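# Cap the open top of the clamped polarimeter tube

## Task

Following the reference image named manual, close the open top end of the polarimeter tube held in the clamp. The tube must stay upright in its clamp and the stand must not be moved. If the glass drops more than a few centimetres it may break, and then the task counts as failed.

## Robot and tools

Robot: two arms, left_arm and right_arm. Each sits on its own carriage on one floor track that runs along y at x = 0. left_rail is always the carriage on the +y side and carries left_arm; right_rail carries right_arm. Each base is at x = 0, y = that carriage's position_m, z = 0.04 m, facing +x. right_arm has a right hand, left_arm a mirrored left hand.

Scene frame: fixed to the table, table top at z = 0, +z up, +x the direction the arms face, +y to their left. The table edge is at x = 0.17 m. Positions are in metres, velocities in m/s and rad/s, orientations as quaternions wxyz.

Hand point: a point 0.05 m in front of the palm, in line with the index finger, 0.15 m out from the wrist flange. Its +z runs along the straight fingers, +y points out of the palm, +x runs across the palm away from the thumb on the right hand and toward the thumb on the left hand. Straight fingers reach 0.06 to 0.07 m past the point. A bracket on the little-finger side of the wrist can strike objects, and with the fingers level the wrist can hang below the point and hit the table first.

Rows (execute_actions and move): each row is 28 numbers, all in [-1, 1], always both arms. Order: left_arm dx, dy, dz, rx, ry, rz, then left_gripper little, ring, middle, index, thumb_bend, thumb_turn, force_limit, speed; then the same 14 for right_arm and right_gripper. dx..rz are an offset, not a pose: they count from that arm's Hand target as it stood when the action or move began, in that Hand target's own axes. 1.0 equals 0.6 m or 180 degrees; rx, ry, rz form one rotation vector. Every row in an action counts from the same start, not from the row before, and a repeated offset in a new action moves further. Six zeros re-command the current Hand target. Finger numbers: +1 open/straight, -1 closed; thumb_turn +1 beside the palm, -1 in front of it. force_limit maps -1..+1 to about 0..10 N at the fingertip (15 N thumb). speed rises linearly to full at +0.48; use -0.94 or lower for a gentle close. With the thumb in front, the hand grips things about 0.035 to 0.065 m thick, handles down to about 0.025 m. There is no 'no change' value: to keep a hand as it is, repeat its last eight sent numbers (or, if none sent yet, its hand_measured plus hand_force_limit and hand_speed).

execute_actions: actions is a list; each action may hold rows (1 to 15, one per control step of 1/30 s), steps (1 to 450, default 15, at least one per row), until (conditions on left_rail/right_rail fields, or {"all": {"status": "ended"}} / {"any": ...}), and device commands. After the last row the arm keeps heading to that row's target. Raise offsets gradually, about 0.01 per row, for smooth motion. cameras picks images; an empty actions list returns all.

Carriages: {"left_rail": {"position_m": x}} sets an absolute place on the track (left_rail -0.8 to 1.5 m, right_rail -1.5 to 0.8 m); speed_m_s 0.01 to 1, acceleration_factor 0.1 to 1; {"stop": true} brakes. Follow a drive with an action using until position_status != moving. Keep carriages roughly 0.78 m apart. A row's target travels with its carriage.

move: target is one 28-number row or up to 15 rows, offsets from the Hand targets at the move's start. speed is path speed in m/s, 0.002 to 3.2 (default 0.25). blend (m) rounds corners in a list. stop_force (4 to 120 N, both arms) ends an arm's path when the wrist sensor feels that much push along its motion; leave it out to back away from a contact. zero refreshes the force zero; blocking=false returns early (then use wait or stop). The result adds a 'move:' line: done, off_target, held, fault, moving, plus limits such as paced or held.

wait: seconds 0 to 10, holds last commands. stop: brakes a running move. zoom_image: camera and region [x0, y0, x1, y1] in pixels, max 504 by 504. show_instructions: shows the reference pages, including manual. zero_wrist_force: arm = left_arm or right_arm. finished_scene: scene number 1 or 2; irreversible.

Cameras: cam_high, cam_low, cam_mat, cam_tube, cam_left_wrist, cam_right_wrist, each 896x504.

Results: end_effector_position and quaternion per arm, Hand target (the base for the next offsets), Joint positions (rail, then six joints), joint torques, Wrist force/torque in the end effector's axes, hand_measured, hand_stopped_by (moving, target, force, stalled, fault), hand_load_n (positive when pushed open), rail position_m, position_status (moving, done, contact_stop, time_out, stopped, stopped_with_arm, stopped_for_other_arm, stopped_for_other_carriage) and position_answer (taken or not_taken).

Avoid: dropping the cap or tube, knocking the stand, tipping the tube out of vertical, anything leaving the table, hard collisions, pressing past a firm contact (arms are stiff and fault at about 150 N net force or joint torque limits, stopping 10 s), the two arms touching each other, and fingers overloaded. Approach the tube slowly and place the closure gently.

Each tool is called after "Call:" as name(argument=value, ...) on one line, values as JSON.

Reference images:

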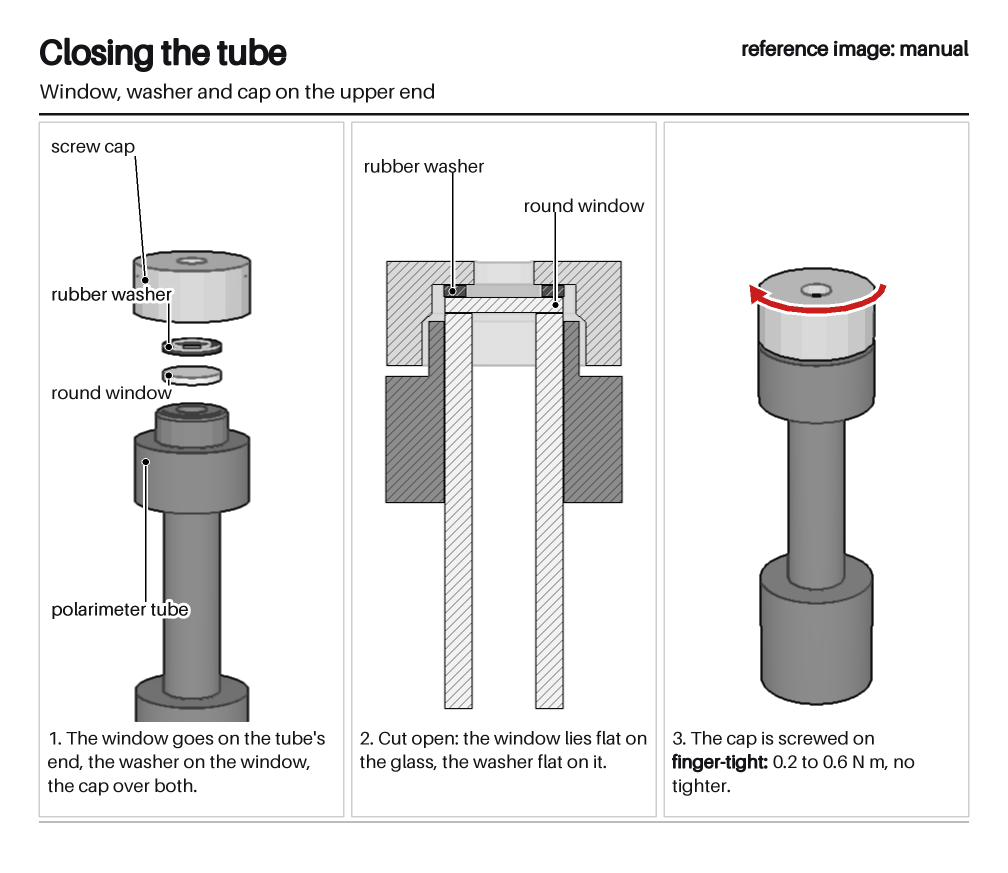

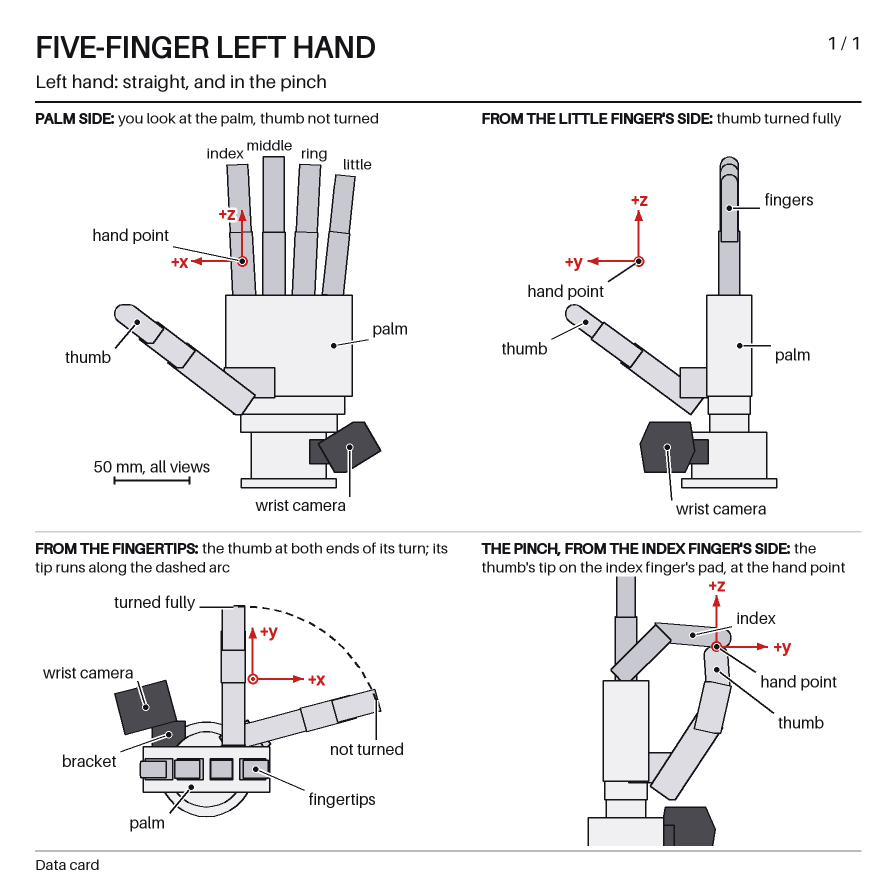

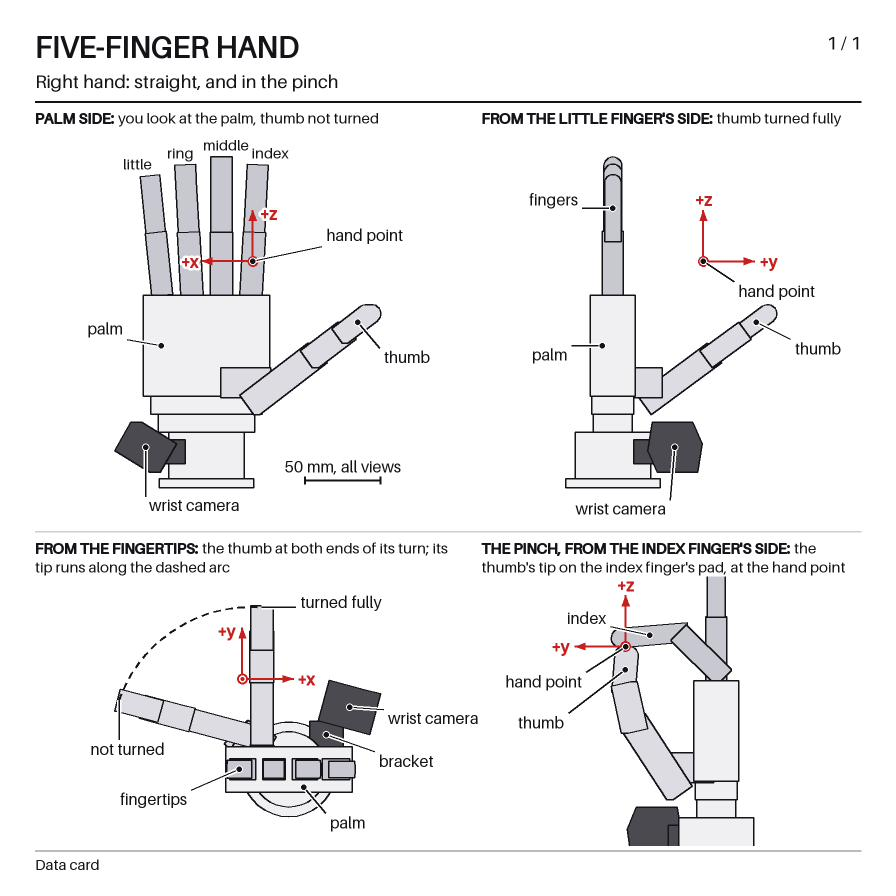

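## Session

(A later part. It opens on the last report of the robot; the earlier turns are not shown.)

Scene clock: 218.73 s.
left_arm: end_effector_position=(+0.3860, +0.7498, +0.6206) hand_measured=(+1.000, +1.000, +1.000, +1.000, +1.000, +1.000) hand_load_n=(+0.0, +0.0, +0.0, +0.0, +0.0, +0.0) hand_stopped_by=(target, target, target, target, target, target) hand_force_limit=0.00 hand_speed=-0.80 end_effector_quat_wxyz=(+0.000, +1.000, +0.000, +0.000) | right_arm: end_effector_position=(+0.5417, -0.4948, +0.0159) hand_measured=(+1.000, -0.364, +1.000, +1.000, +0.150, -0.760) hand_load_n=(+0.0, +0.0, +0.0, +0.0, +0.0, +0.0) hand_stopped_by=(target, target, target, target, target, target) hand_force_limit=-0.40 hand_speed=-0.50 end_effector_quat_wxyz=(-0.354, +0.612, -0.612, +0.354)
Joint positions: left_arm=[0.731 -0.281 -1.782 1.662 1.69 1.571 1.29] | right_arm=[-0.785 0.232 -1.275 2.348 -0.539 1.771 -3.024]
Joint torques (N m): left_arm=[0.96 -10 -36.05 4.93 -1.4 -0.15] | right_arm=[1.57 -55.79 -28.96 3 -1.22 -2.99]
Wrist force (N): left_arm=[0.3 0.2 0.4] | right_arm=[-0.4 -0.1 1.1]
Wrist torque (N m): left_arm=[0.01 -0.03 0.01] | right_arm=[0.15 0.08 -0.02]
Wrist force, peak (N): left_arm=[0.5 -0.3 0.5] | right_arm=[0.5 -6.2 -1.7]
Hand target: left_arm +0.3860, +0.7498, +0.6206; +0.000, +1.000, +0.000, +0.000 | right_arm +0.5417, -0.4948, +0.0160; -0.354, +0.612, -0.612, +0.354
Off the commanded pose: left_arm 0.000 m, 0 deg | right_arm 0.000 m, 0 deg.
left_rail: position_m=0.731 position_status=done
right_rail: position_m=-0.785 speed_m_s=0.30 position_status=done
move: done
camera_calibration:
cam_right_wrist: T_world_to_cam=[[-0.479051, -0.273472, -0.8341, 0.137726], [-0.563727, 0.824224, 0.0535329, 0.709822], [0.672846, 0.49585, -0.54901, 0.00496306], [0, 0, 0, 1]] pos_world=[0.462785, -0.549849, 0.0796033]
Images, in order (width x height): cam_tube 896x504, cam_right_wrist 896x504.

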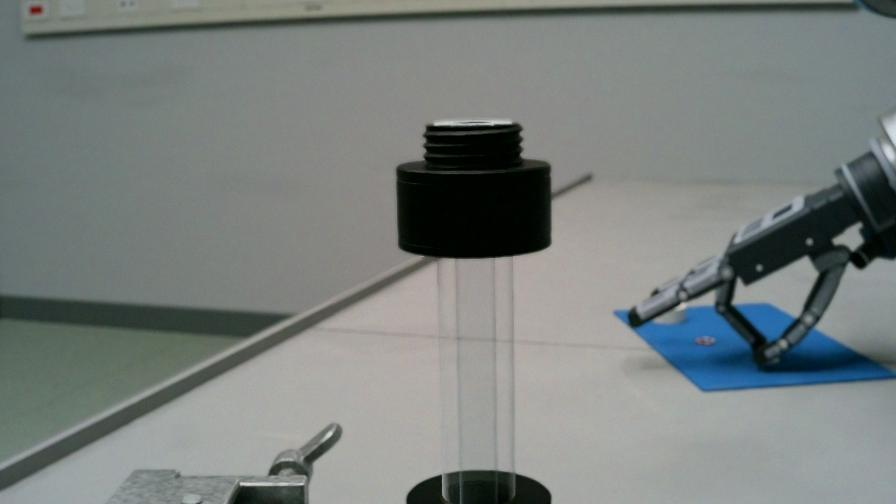

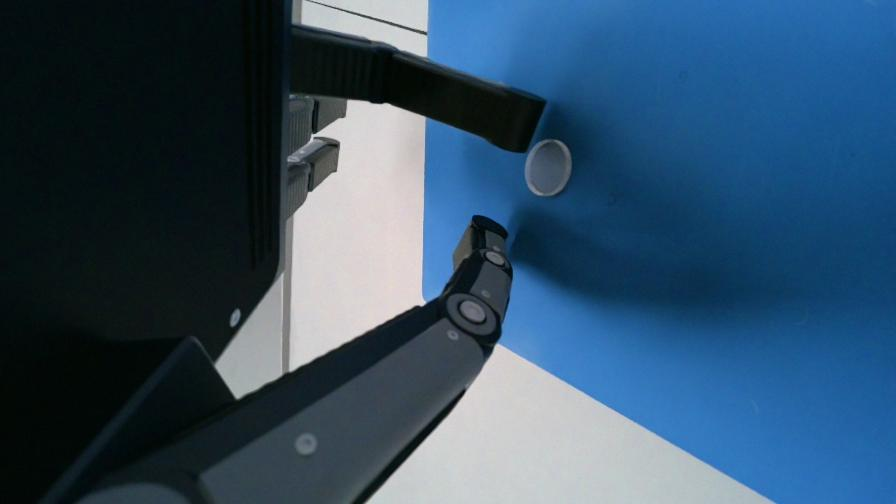

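Call:
move(target=[[0,0,0,0,0,0, 1,1,1,1,1,1,0,-0.8, 0,-0.0072,-0.0042,0,0,0, 1,-0.365,1,1,0.15,-0.76,-0.4,-0.5],[0,0,0,0,0,0, 1,1,1,1,1,1,0,-0.8, -0.045,0.0072,0.0042,0,0,0, 1,-0.365,1,1,0.15,-0.76,-0.4,-0.5]], speed=0.04)

Call:
move(target=[0,0,0,0,0,0, 1,1,1,1,1,1,0,-0.8, 0,0.0144,0.0083,0,0,0, 1,-0.365,1,1,0.15,-0.76,-0.4,-0.5], speed=0.005, stop_force=4)

Call:
move(target=[0,0,0,0,0,0, 1,1,1,1,1,1,0,-0.8, 0,0.0072,0.0042,0,0,0, 1,-0.365,1,1,0.15,-0.76,-0.4,-0.5], speed=0.004, stop_force=14, cameras=["cam_right_wrist", "cam_tube"])

Scene clock: 221.43 s.
left_arm: end_effector_position=(+0.3860, +0.7498, +0.6206) hand_measured=(+1.000, +1.000, +1.000, +1.000, +1.000, +1.000) hand_load_n=(+0.0, +0.0, +0.0, +0.0, -0.5, +0.0) hand_stopped_by=(target, target, target, target, target, target) hand_force_limit=0.00 hand_speed=-0.80 end_effector_quat_wxyz=(+0.000, +1.000, +0.000, +0.000) | right_arm: end_effector_position=(+0.5417, -0.4679, +0.0111) hand_measured=(+1.000, -0.364, +1.000, +1.000, +0.150, -0.760) hand_load_n=(+0.0, +0.0, +0.0, +0.0, -0.5, -1.0) hand_stopped_by=(target, target, target, target, target, target) hand_force_limit=-0.40 hand_speed=-0.50 end_effector_quat_wxyz=(-0.354, +0.612, -0.612, +0.354) end_effector_velocity=(+0.000, +0.001, -0.001) end_effector_angular_velocity=(-0.001, +0.000, -0.002)
Joint positions: left_arm=[0.731 -0.281 -1.782 1.662 1.69 1.571 1.29] | right_arm=[-0.785 0.297 -1.244 2.315 -0.53 1.827 -2.99]
Joint velocities: left_arm=[within noise] | right_arm=[0 0.003 0.002 -0.001 0 0.005 0.002]
Joint torques (N m): left_arm=[1.9 -9.38 -36.51 4.87 -1.48 0.08] | right_arm=[10.7 -30.04 -25.71 0.94 2.95 3.75]
Wrist force (N): left_arm=[0.4 0.1 0.2] | right_arm=[0.3 -0.3 0.6]
Wrist torque (N m): left_arm=[0.01 -0.05 0.02] | right_arm=[0.14 0.11 -0.28]
Wrist force, peak (N): left_arm=[0.5 0.3 0.5] | right_arm=[0.3 -1.2 -0.1]
Hand target: left_arm +0.3860, +0.7498, +0.6206; +0.000, +1.000, +0.000, +0.000 | right_arm +0.5417, -0.4678, +0.0110; -0.354, +0.612, -0.612, +0.354
Off the commanded pose: left_arm 0.000 m, 0 deg | right_arm 0.000 m, 0 deg.
left_rail: position_m=0.731 position_status=done
right_rail: position_m=-0.785 speed_m_s=0.30 position_status=done
move: done

Scene clock: 222.73 s.
left_arm: end_effector_position=(+0.3860, +0.7498, +0.6206) hand_measured=(+1.000, +1.000, +1.000, +1.000, +1.000, +1.000) hand_load_n=(+0.0, +0.0, +0.0, +0.0, +0.0, +0.0) hand_stopped_by=(target, target, target, target, target, target) hand_force_limit=0.00 hand_speed=-0.80 end_effector_quat_wxyz=(+0.000, +1.000, +0.000, +0.000) | right_arm: end_effector_position=(+0.5417, -0.4678, +0.0107) hand_measured=(+1.000, -0.364, +1.000, +1.000, +0.150, -0.760) hand_load_n=(+0.0, -1.0, +0.0, -0.5, -2.0, -2.0) hand_stopped_by=(target, target, target, target, target, target) hand_force_limit=-0.40 hand_speed=-0.50 end_effector_quat_wxyz=(-0.354, +0.612, -0.612, +0.354)
Joint positions: left_arm=[0.731 -0.281 -1.782 1.662 1.69 1.571 1.29] | right_arm=[-0.785 0.297 -1.243 2.315 -0.53 1.827 -2.99]
Joint torques (N m): left_arm=[-0.75 -9.58 -36.75 4.69 -1.35 -0.1] | right_arm=[-3.14 -61.9 -23 3.84 -0.67 2.57]
Wrist force (N): left_arm=[0.4 0.0 0.4] | right_arm=[1.7 -4.6 -3.2]
Wrist torque (N m): left_arm=[-0.02 -0.04 0.02] | right_arm=[0.09 0.15 -0.37]
Wrist force, peak (N): left_arm=[0.7 0.1 0.2] | right_arm=[1.8 -6.6 -4.7]
Hand target: left_arm +0.3860, +0.7498, +0.6206; +0.000, +1.000, +0.000, +0.000 | right_arm +0.5417, -0.4678, +0.0107; -0.354, +0.612, -0.612, +0.354 (not the last commanded pose)
Off the commanded pose: left_arm 0.000 m, 0 deg | right_arm 0.010 m, 0 deg.
left_rail: position_m=0.731 position_status=done
right_rail: position_m=-0.785 speed_m_s=0.30 position_status=done
move: contact (right_arm)

Scene clock: 224.40 s.
left_arm: end_effector_position=(+0.3860, +0.7498, +0.6206) hand_measured=(+1.000, +1.000, +1.000, +1.000, +1.000, +1.000) hand_load_n=(+0.0, +0.0, +0.0, +0.0, +0.0, +0.0) hand_stopped_by=(target, target, target, target, target, target) hand_force_limit=0.00 hand_speed=-0.80 end_effector_quat_wxyz=(+0.000, +1.000, +0.000, +0.000) | right_arm: end_effector_position=(+0.5418, -0.4678, +0.0100) hand_measured=(+1.000, -0.364, +1.000, +1.000, +0.150, -0.760) hand_load_n=(+0.0, -3.5, +0.0, +0.0, -2.5, -2.5) hand_stopped_by=(target, target, target, target, target, target) hand_force_limit=-0.40 hand_speed=-0.50 end_effector_quat_wxyz=(-0.354, +0.612, -0.612, +0.354)
Joint positions: left_arm=[0.731 -0.281 -1.782 1.662 1.69 1.571 1.29] | right_arm=[-0.785 0.297 -1.241 2.315 -0.532 1.827 -2.99]
Joint torques (N m): left_arm=[1.04 -8.84 -37.33 4.88 -0.99 -0.06] | right_arm=[0.45 -51.26 -21.23 4.41 -1.91 2.18]
Wrist force (N): left_arm=[0.4 0.1 0.2] | right_arm=[3.9 -16.9 -14.5]
Wrist torque (N m): left_arm=[0.00 -0.06 0.02] | right_arm=[0.04 0.32 -0.75]
Wrist force, peak (N): left_arm=[0.4 0.4 0.4] | right_arm=[4.1 -19.7 -16.4]
Hand target: left_arm +0.3860, +0.7498, +0.6206; +0.000, +1.000, +0.000, +0.000 | right_arm +0.5419, -0.4678, +0.0100; -0.354, +0.612, -0.612, +0.354 (not the last commanded pose)
Off the commanded pose: left_arm 0.000 m, 0 deg | right_arm 0.004 m, 0 deg.
left_rail: position_m=0.731 position_status=done
right_rail: position_m=-0.785 speed_m_s=0.30 position_status=done
move: contact (right_arm)
camera_calibration:
cam_right_wrist: T_world_to_cam=[[-0.47886, -0.273434, -0.834223, 0.14026], [-0.563736, 0.824225, 0.0534382, 0.687946], [0.672975, 0.49587, -0.548832, -0.0117389], [0, 0, 0, 1]] pos_world=[0.462885, -0.522849, 0.0738029]
Images, in order (width x height): cam_tube 896x504, cam_right_wrist 896x504.

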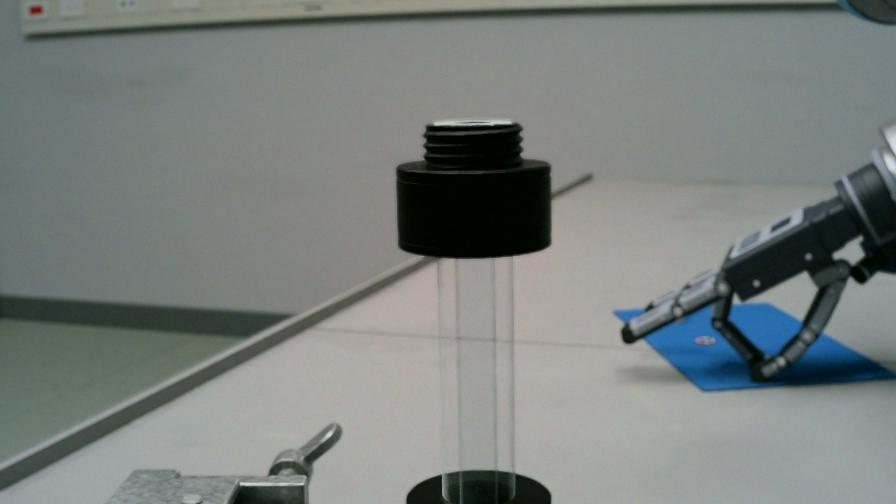

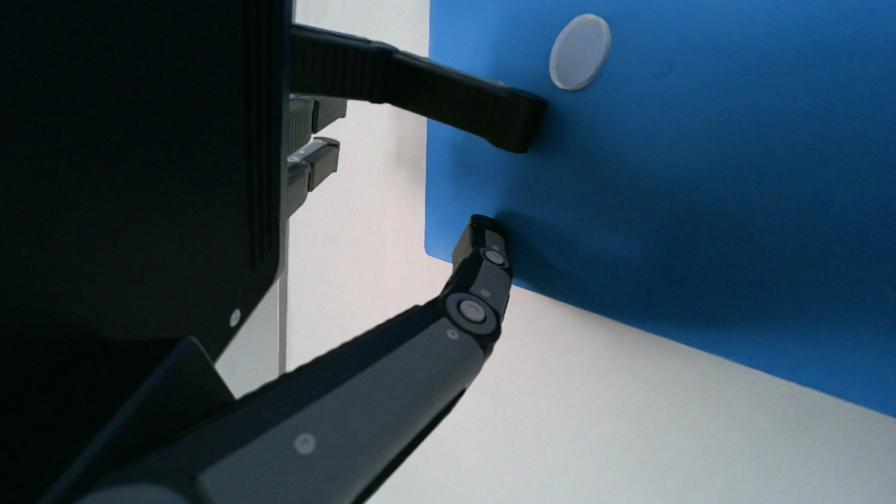

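Call:
move(target=[[0,0,0,0,0,0, 1,1,1,1,1,1,0,-0.8, 0,-0.026,-0.015,0,0,0, 1,-0.365,1,1,0.15,-0.76,-0.4,-0.5],[0,0,0,0,0,0, 1,1,1,1,1,1,0,-0.8, 0.0627,-0.0197,-0.0258,0,0,0, 1,-0.365,1,1,0.15,-0.76,-0.4,-0.5]], speed=0.05, cameras=["cam_right_wrist", "cam_tube"])

Call:
zoom_image(camera="cam_right_wrist", region=[400, 60, 620, 280])

Call:
zoom_image(camera="cam_tube", region=[690, 290, 810, 390])

Scene clock: 227.53 s.
left_arm: end_effector_position=(+0.3860, +0.7498, +0.6206) hand_measured=(+1.000, +1.000, +1.000, +1.000, +1.000, +1.000) hand_load_n=(+0.0, +0.0, +0.0, +0.0, +0.0, +0.0) hand_stopped_by=(target, target, target, target, target, target) hand_force_limit=0.00 hand_speed=-0.80 end_effector_quat_wxyz=(+0.000, +1.000, +0.000, +0.000) | right_arm: end_effector_position=(+0.5343, -0.5053, +0.0280) hand_measured=(+1.000, -0.364, +1.000, +1.000, +0.150, -0.760) hand_load_n=(+0.0, +0.0, +0.0, +0.0, +0.0, +0.0) hand_stopped_by=(target, target, target, target, target, target) hand_force_limit=-0.40 hand_speed=-0.50 end_effector_quat_wxyz=(-0.354, +0.612, -0.612, +0.354)
Joint positions: left_arm=[0.731 -0.281 -1.782 1.662 1.69 1.571 1.29] | right_arm=[-0.785 0.21 -1.315 2.368 -0.522 1.752 -3.036]
Joint torques (N m): left_arm=[2.31 -10.68 -36.28 4.66 -1.32 -0.04] | right_arm=[-13.66 -57.22 -12.17 -2.04 -2.33 -3.85]
Wrist force (N): left_arm=[0.2 0.2 -0.2] | right_arm=[0.0 -0.2 0.8]
Wrist torque (N m): left_arm=[0.03 -0.04 0.01] | right_arm=[0.16 0.03 0.01]
Wrist force, peak (N): left_arm=[0.2 -0.1 0.7] | right_arm=[3.8 -16.7 -14.9]
Hand target: left_arm +0.3860, +0.7498, +0.6206; +0.000, +1.000, +0.000, +0.000 | right_arm +0.5343, -0.5054, +0.0280; -0.354, +0.612, -0.612, +0.354
Off the commanded pose: left_arm 0.000 m, 0 deg | right_arm 0.000 m, 0 deg.
left_rail: position_m=0.731 position_status=done
right_rail: position_m=-0.785 speed_m_s=0.30 position_status=done
move: done
camera_calibration:
cam_right_wrist: T_world_to_cam=[[-0.47886, -0.273434, -0.834223, 0.141347], [-0.563736, 0.824225, 0.0534382, 0.71367], [0.672975, 0.49587, -0.548832, 0.0217276], [0, 0, 0, 1]] pos_world=[0.455385, -0.560349, 0.0917029]
Images, in order (width x height): cam_tube 896x504, cam_right_wrist 896x504.

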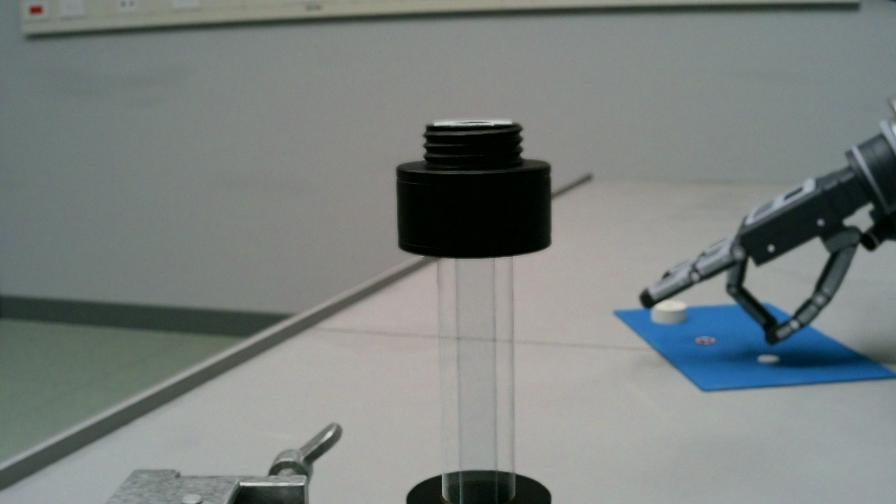

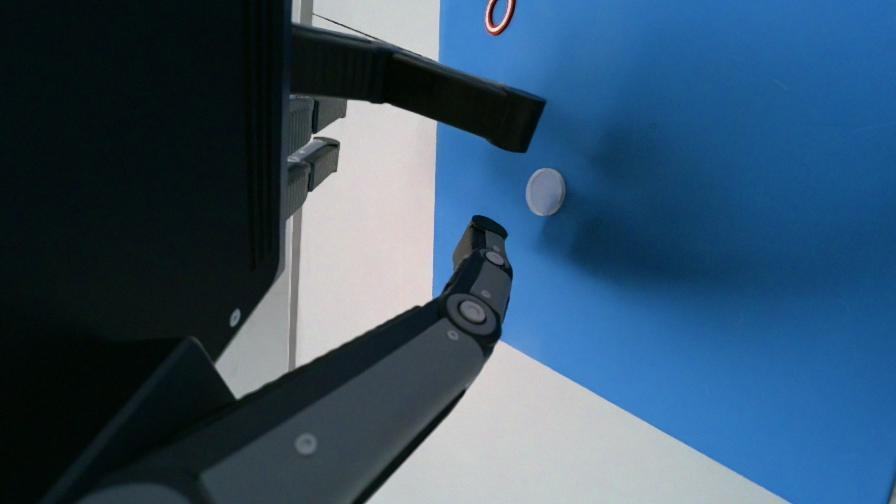

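Scaled by 2.291.

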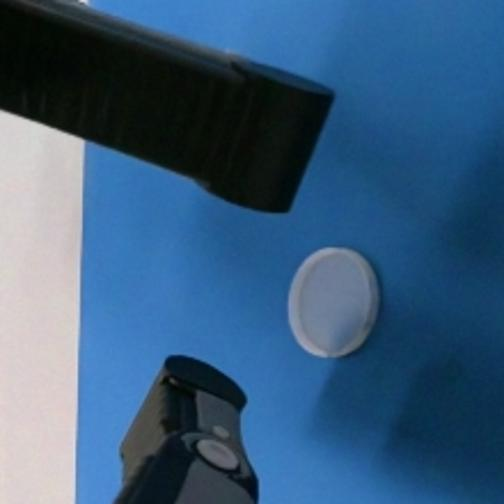

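Scaled by 4.200.

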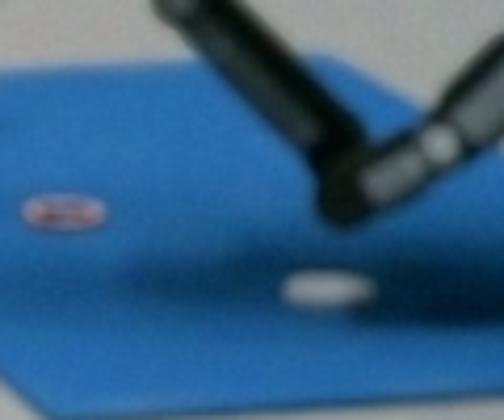

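Call:
move(target=[0,0,0,0,0,0, 1,1,1,1,1,1,0,-0.8, 0,0.0303,0.0175,0,0,0, 1,-0.365,1,1,0.15,-0.76,-0.4,-0.5], speed=0.012, stop_force=4, cameras=["cam_right_wrist", "cam_tube"])

Call:
zoom_image(camera="cam_right_wrist", region=[400, 80, 600, 280])

Scene clock: 230.83 s.
left_arm: end_effector_position=(+0.3860, +0.7498, +0.6206) hand_measured=(+1.000, +1.000, +1.000, +1.000, +1.000, +1.000) hand_load_n=(+0.0, +0.0, +0.0, +0.0, +0.0, +0.0) hand_stopped_by=(target, target, target, target, target, target) hand_force_limit=0.00 hand_speed=-0.80 end_effector_quat_wxyz=(+0.000, +1.000, +0.000, +0.000) | right_arm: end_effector_position=(+0.5344, -0.5054, +0.0107) hand_measured=(+1.000, -0.364, +1.000, +1.000, +0.150, -0.760) hand_load_n=(+0.0, -0.5, +0.0, +0.0, -1.5, +0.0) hand_stopped_by=(target, target, target, target, target, target) hand_force_limit=-0.40 hand_speed=-0.50 end_effector_quat_wxyz=(-0.354, +0.612, -0.612, +0.354)
Joint positions: left_arm=[0.731 -0.281 -1.782 1.662 1.69 1.571 1.29] | right_arm=[-0.785 0.209 -1.279 2.374 -0.564 1.752 -3.036]
Joint torques (N m): left_arm=[0.63 -9.44 -35.35 4.8 -1.2 0.11] | right_arm=[-6.87 -60.99 -24.85 3.12 -1.76 -4.01]
Wrist force (N): left_arm=[0.4 0.1 0.1] | right_arm=[-0.3 -3.9 -2.5]
Wrist torque (N m): left_arm=[0.01 -0.05 0.02] | right_arm=[0.11 0.10 -0.07]
Wrist force, peak (N): left_arm=[0.7 0.2 0.4] | right_arm=[0.1 -11.0 -7.4]
Hand target: left_arm +0.3860, +0.7498, +0.6206; +0.000, +1.000, +0.000, +0.000 | right_arm +0.5344, -0.5054, +0.0107; -0.354, +0.612, -0.612, +0.354 (not the last commanded pose)
Off the commanded pose: left_arm 0.000 m, 0 deg | right_arm 0.004 m, 0 deg.
left_rail: position_m=0.731 position_status=done
right_rail: position_m=-0.785 speed_m_s=0.30 position_status=done
move: contact (right_arm)
camera_calibration:
cam_right_wrist: T_world_to_cam=[[-0.47886, -0.273434, -0.834223, 0.126888], [-0.563736, 0.824225, 0.0534382, 0.714677], [0.672975, 0.49587, -0.548832, 0.0122824], [0, 0, 0, 1]] pos_world=[0.455385, -0.560449, 0.0744029]
Images, in order (width x height): cam_tube 896x504, cam_right_wrist 896x504.

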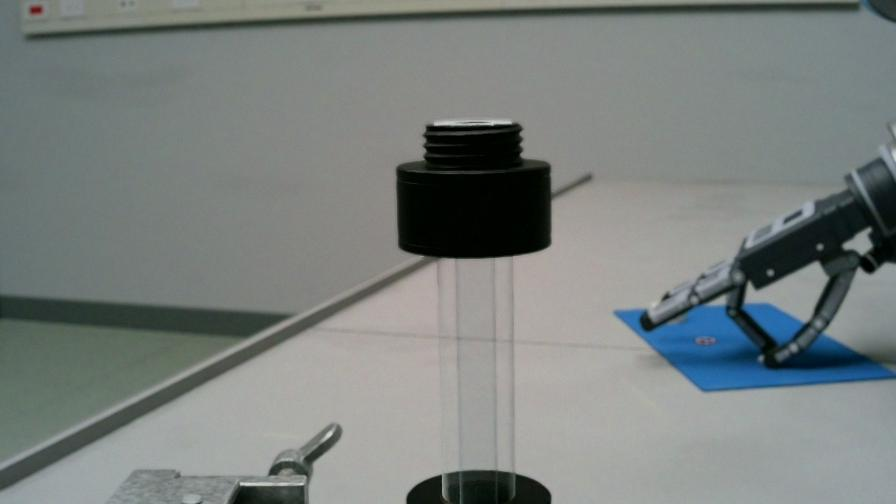

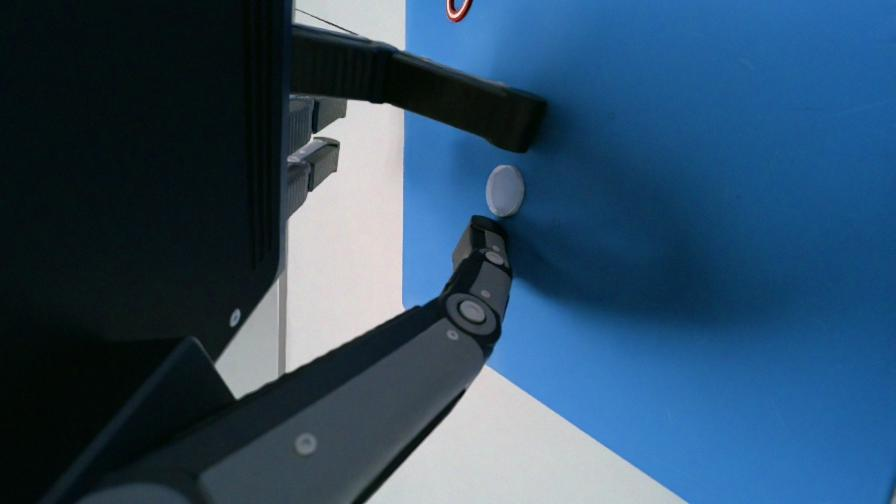

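Scaled by 2.520.

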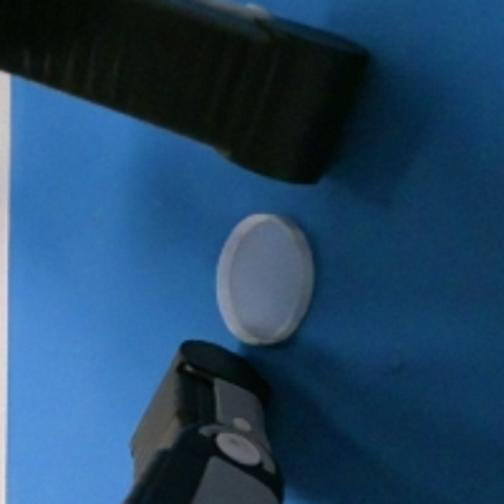

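Call:
move(target=[0,0,0,0,0,0, 1,1,1,1,1,1,0,-0.8, 0,-0.00035,-0.0002,0,0,0, 1,-0.365,1,1,0.15,-0.76,-0.4,-0.9], speed=0.004)

Call:
execute_actions(actions=[{"rows": [[0,0,0,0,0,0, 1,1,1,1,1,1,0,-0.8, 0,0,0,0,0,0, 1,-0.365,1,1,0.15,-0.97,-0.4,-0.92]], "steps": 75}], cameras=["cam_right_wrist", "cam_tube"])

Call:
zoom_image(camera="cam_right_wrist", region=[400, 80, 600, 280])

Scene clock: 231.87 s.
left_arm: end_effector_position=(+0.3860, +0.7498, +0.6206) hand_measured=(+1.000, +1.000, +1.000, +1.000, +1.000, +1.000) hand_load_n=(+0.0, +0.0, +0.0, +0.0, +0.0, +0.0) hand_stopped_by=(target, target, target, target, target, target) hand_force_limit=0.00 hand_speed=-0.80 end_effector_quat_wxyz=(+0.000, +1.000, +0.000, +0.000) | right_arm: end_effector_position=(+0.5344, -0.5054, +0.0109) hand_measured=(+1.000, -0.364, +1.000, +1.000, +0.150, -0.760) hand_load_n=(+0.0, +0.0, +0.0, +0.0, -0.5, +0.0) hand_stopped_by=(target, target, target, target, target, target) hand_force_limit=-0.40 hand_speed=-0.90 end_effector_quat_wxyz=(-0.354, +0.612, -0.612, +0.354)
Joint positions: left_arm=[0.731 -0.281 -1.782 1.662 1.69 1.571 1.29] | right_arm=[-0.785 0.209 -1.28 2.374 -0.563 1.752 -3.036]
Joint torques (N m): left_arm=[-0.16 -8.85 -36.38 4.76 -1.39 0.01] | right_arm=[-0.23 -60.08 -26.2 3.19 -1.83 -3.78]
Wrist force (N): left_arm=[0.4 0.0 0.3] | right_arm=[-0.1 -1.4 -0.5]
Wrist torque (N m): left_arm=[0.00 -0.06 0.02] | right_arm=[0.12 0.05 -0.02]
Wrist force, peak (N): left_arm=[0.5 0.1 0.5] | right_arm=[-0.3 -4.0 -2.4]
Hand target: left_arm +0.3860, +0.7498, +0.6206; +0.000, +1.000, +0.000, +0.000 | right_arm +0.5344, -0.5054, +0.0109; -0.354, +0.612, -0.612, +0.354
Off the commanded pose: left_arm 0.000 m, 0 deg | right_arm 0.000 m, 0 deg.
left_rail: position_m=0.731 position_status=done
right_rail: position_m=-0.785 speed_m_s=0.30 position_status=done
move: done

Scene clock: 234.57 s.
left_arm: end_effector_position=(+0.3860, +0.7498, +0.6206) hand_measured=(+1.000, +1.000, +1.000, +1.000, +1.000, +1.000) hand_load_n=(+0.0, +0.0, +0.0, +0.0, +0.0, +0.0) hand_stopped_by=(target, target, target, target, target, target) hand_force_limit=0.00 hand_speed=-0.80 end_effector_quat_wxyz=(+0.000, +1.000, +0.000, +0.000) | right_arm: end_effector_position=(+0.5344, -0.5054, +0.0110) hand_measured=(+1.000, -0.364, +1.000, +1.000, +0.150, -0.970) hand_load_n=(+0.0, +0.0, +0.0, +0.0, +0.0, +0.0) hand_stopped_by=(target, target, target, target, target, target) hand_force_limit=-0.40 hand_speed=-0.92 end_effector_quat_wxyz=(-0.354, +0.612, -0.612, +0.354)
Joint positions: left_arm=[0.731 -0.281 -1.782 1.662 1.69 1.571 1.29] | right_arm=[-0.785 0.209 -1.28 2.374 -0.563 1.752 -3.036]
Joint torques (N m): left_arm=[0.16 -8.74 -36.58 4.57 -1.5 0.05] | right_arm=[-1.34 -62.49 -20.15 2.46 1.31 -3.63]
Wrist force (N): left_arm=[0.4 0.0 0.2] | right_arm=[-0.1 -0.1 1.0]
Wrist torque (N m): left_arm=[0.00 -0.06 0.02] | right_arm=[0.16 0.05 -0.01]
Wrist force, peak (N): left_arm=[0.6 -0.1 0.5] | right_arm=[-1.5 -2.0 -0.1]
Hand target: left_arm +0.3860, +0.7498, +0.6206; +0.000, +1.000, +0.000, +0.000 | right_arm +0.5344, -0.5054, +0.0109; -0.354, +0.612, -0.612, +0.354
Off the commanded pose: left_arm 0.000 m, 0 deg | right_arm 0.000 m, 0 deg.
left_rail: position_m=0.731 position_status=done
right_rail: position_m=-0.785 speed_m_s=0.30 position_status=done
camera_calibration:
cam_right_wrist: T_world_to_cam=[[-0.47886, -0.273434, -0.834223, 0.127138], [-0.563736, 0.824225, 0.0534382, 0.714661], [0.672975, 0.49587, -0.548832, 0.0124471], [0, 0, 0, 1]] pos_world=[0.455385, -0.560449, 0.0747029]
Images, in order (width x height): cam_tube 896x504, cam_right_wrist 896x504.

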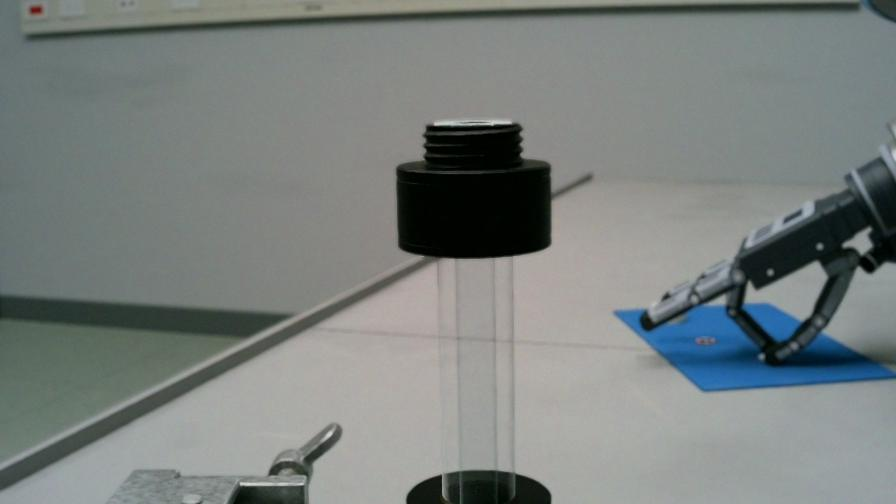

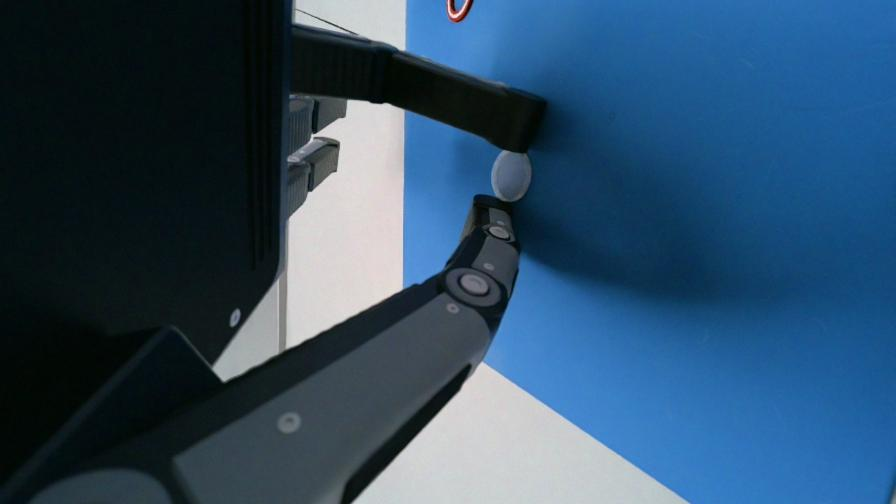

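Scaled by 2.520.

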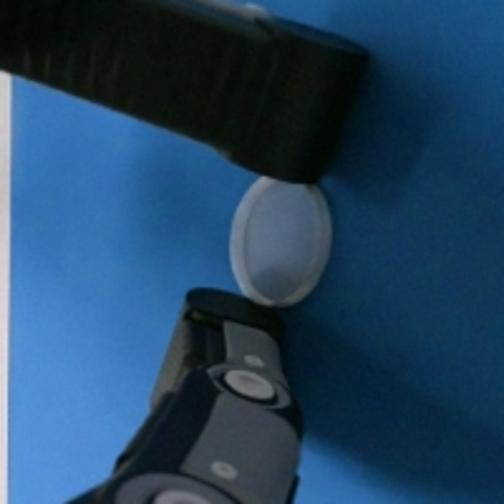

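Call:
execute_actions(actions=[{"rows": [[0,0,0,0,0,0, 1,1,1,1,1,1,0,-0.8, 0,0,0,0,0,0, 1,-0.365,1,1,0.15,-1,-0.4,-0.92]], "steps": 30}], cameras=["cam_right_wrist", "cam_tube"])

Call:
zoom_image(camera="cam_right_wrist", region=[400, 80, 600, 280])

Call:
zoom_image(camera="cam_tube", region=[690, 290, 810, 390])

Scene clock: 236.13 s.
left_arm: end_effector_position=(+0.3860, +0.7498, +0.6206) hand_measured=(+1.000, +1.000, +1.000, +1.000, +1.000, +1.000) hand_load_n=(+0.0, +0.0, +0.0, +0.0, -0.5, +0.0) hand_stopped_by=(target, target, target, target, target, target) hand_force_limit=0.00 hand_speed=-0.80 end_effector_quat_wxyz=(+0.000, +1.000, +0.000, +0.000) | right_arm: end_effector_position=(+0.5344, -0.5054, +0.0110) hand_measured=(+1.000, -0.364, +1.000, +1.000, +0.150, -1.000) hand_load_n=(+0.0, +0.0, +0.0, +0.0, +0.0, +0.0) hand_stopped_by=(target, target, target, target, target, target) hand_force_limit=-0.40 hand_speed=-0.92 end_effector_quat_wxyz=(-0.354, +0.612, -0.612, +0.354)
Joint positions: left_arm=[0.731 -0.281 -1.782 1.662 1.69 1.571 1.29] | right_arm=[-0.785 0.209 -1.28 2.374 -0.563 1.752 -3.036]
Joint torques (N m): left_arm=[-0.73 -8.65 -36.61 4.57 -1.66 -0.19] | right_arm=[0.16 -57.79 -19.61 1.75 2.03 -3.23]
Wrist force (N): left_arm=[0.5 0.2 0.4] | right_arm=[-0.2 -0.3 1.2]
Wrist torque (N m): left_arm=[0.02 -0.06 0.02] | right_arm=[0.12 0.06 -0.02]
Wrist force, peak (N): left_arm=[0.6 0.1 0.5] | right_arm=[-0.2 -0.4 1.4]
Hand target: left_arm +0.3860, +0.7498, +0.6206; +0.000, +1.000, +0.000, +0.000 | right_arm +0.5344, -0.5054, +0.0109; -0.354, +0.612, -0.612, +0.354
Off the commanded pose: left_arm 0.000 m, 0 deg | right_arm 0.000 m, 0 deg.
left_rail: position_m=0.731 position_status=done
right_rail: position_m=-0.785 speed_m_s=0.30 position_status=done
camera_calibration:
cam_right_wrist: T_world_to_cam=[[-0.47886, -0.273434, -0.834223, 0.127138], [-0.563736, 0.824225, 0.0534382, 0.714661], [0.672975, 0.49587, -0.548832, 0.0124471], [0, 0, 0, 1]] pos_world=[0.455385, -0.560449, 0.0747029]
Images, in order (width x height): cam_tube 896x504, cam_right_wrist 896x504.

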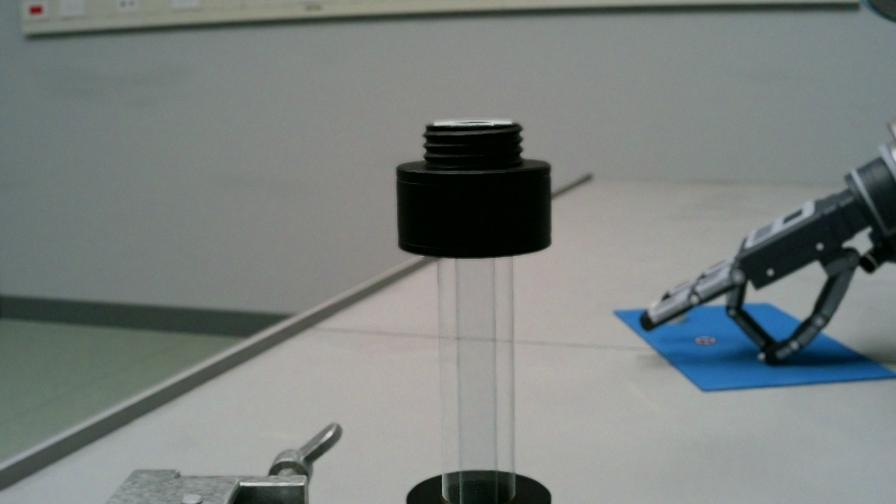

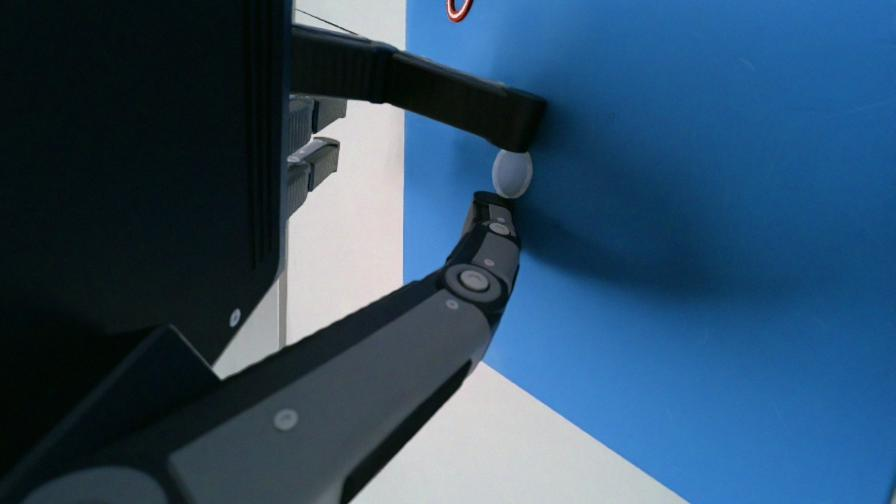

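Scaled by 2.520.

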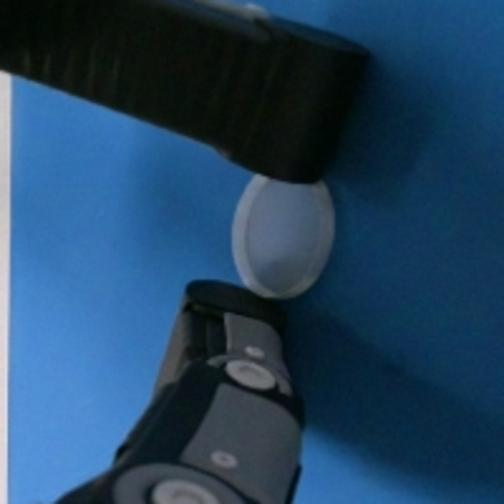

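Scaled by 4.200.

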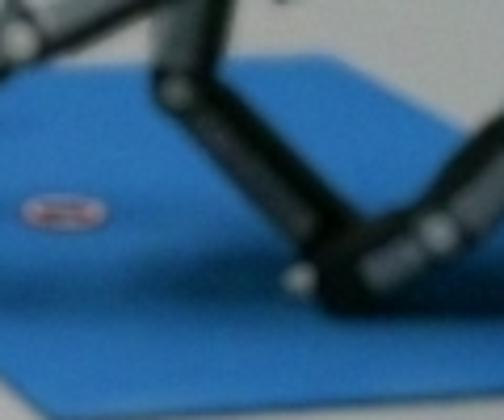

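Call:
move(target=[0,0,0,0,0,0, 1,1,1,1,1,1,0,-0.8, 0,-0.026,-0.015,0,0,0, 1,-0.365,1,1,0.15,-0.76,-0.4,-0.6], speed=0.04, cameras=["cam_right_wrist", "cam_tube"])

Call:
zoom_image(camera="cam_right_wrist", region=[400, 60, 620, 280])

Call:
zoom_image(camera="cam_tube", region=[690, 290, 810, 390])

Scene clock: 239.63 s.
left_arm: end_effector_position=(+0.3860, +0.7498, +0.6206) hand_measured=(+1.000, +1.000, +1.000, +1.000, +1.000, +1.000) hand_load_n=(+0.0, +0.0, +0.0, +0.0, +0.0, +0.0) hand_stopped_by=(target, target, target, target, target, target) hand_force_limit=0.00 hand_speed=-0.80 end_effector_quat_wxyz=(+0.000, +1.000, +0.000, +0.000) | right_arm: end_effector_position=(+0.5343, -0.5054, +0.0288) hand_measured=(+1.000, -0.364, +1.000, +1.000, +0.150, -0.760) hand_load_n=(+0.0, +0.0, +0.0, +0.0, +0.0, +0.0) hand_stopped_by=(target, target, target, target, target, target) hand_force_limit=-0.40 hand_speed=-0.60 end_effector_quat_wxyz=(-0.354, +0.612, -0.612, +0.354)
Joint positions: left_arm=[0.731 -0.281 -1.782 1.662 1.69 1.571 1.29] | right_arm=[-0.785 0.209 -1.316 2.368 -0.52 1.752 -3.036]
Joint torques (N m): left_arm=[1.24 -8.41 -36.21 4.79 -1.52 0.24] | right_arm=[-2.94 -60.43 -26.66 3.04 1.28 -3.47]
Wrist force (N): left_arm=[0.1 0.1 0.4] | right_arm=[-0.4 0.0 0.8]
Wrist torque (N m): left_arm=[0.01 -0.01 0.00] | right_arm=[0.18 0.09 -0.02]
Wrist force, peak (N): left_arm=[0.6 -0.3 0.6] | right_arm=[-0.3 -0.6 1.3]
Hand target: left_arm +0.3860, +0.7498, +0.6206; +0.000, +1.000, +0.000, +0.000 | right_arm +0.5343, -0.5054, +0.0290; -0.354, +0.612, -0.612, +0.354
Off the commanded pose: left_arm 0.000 m, 0 deg | right_arm 0.000 m, 0 deg.
left_rail: position_m=0.731 position_status=done
right_rail: position_m=-0.785 speed_m_s=0.30 position_status=done
move: done
camera_calibration:
cam_right_wrist: T_world_to_cam=[[-0.47886, -0.273434, -0.834223, 0.141987], [-0.563736, 0.824225, 0.0534382, 0.71371], [0.672975, 0.49587, -0.548832, 0.0222163], [0, 0, 0, 1]] pos_world=[0.455385, -0.560449, 0.0925029]
Images, in order (width x height): cam_tube 896x504, cam_right_wrist 896x504.

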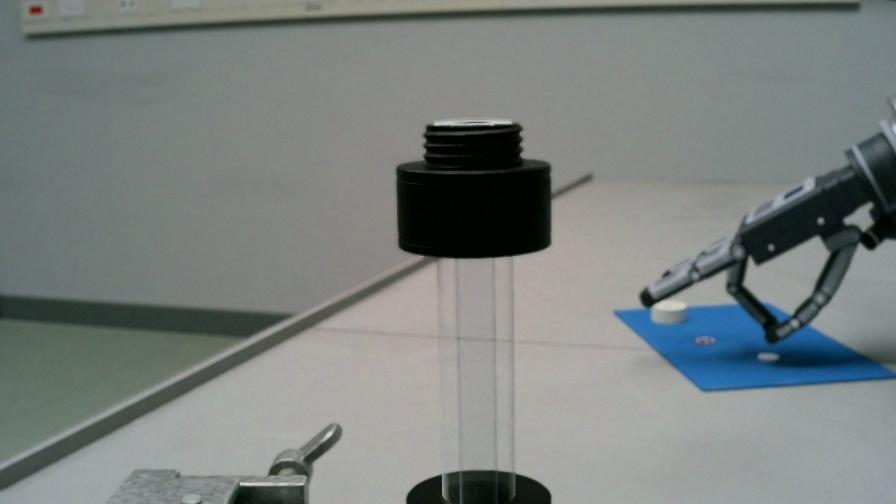

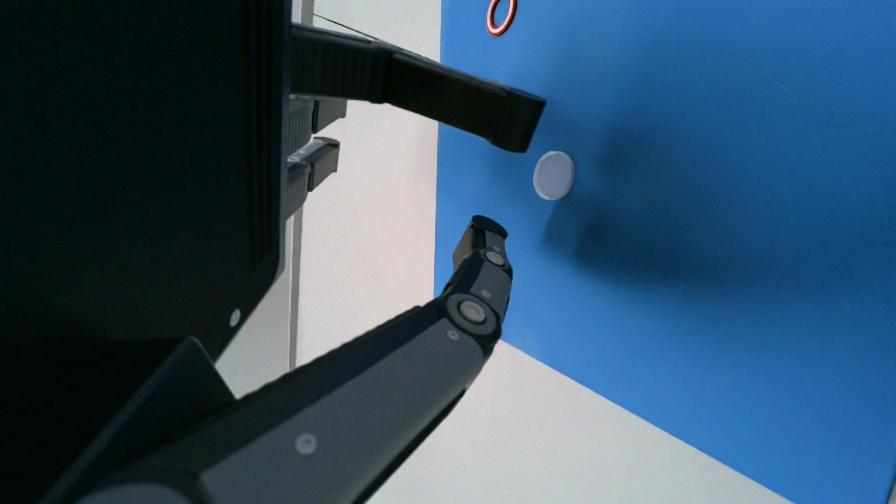

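Scaled by 2.291.

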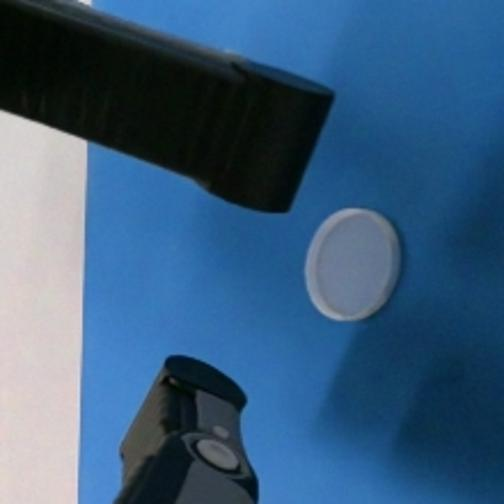

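Scaled by 4.200.

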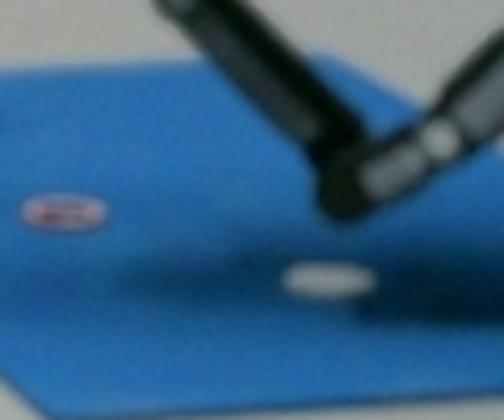

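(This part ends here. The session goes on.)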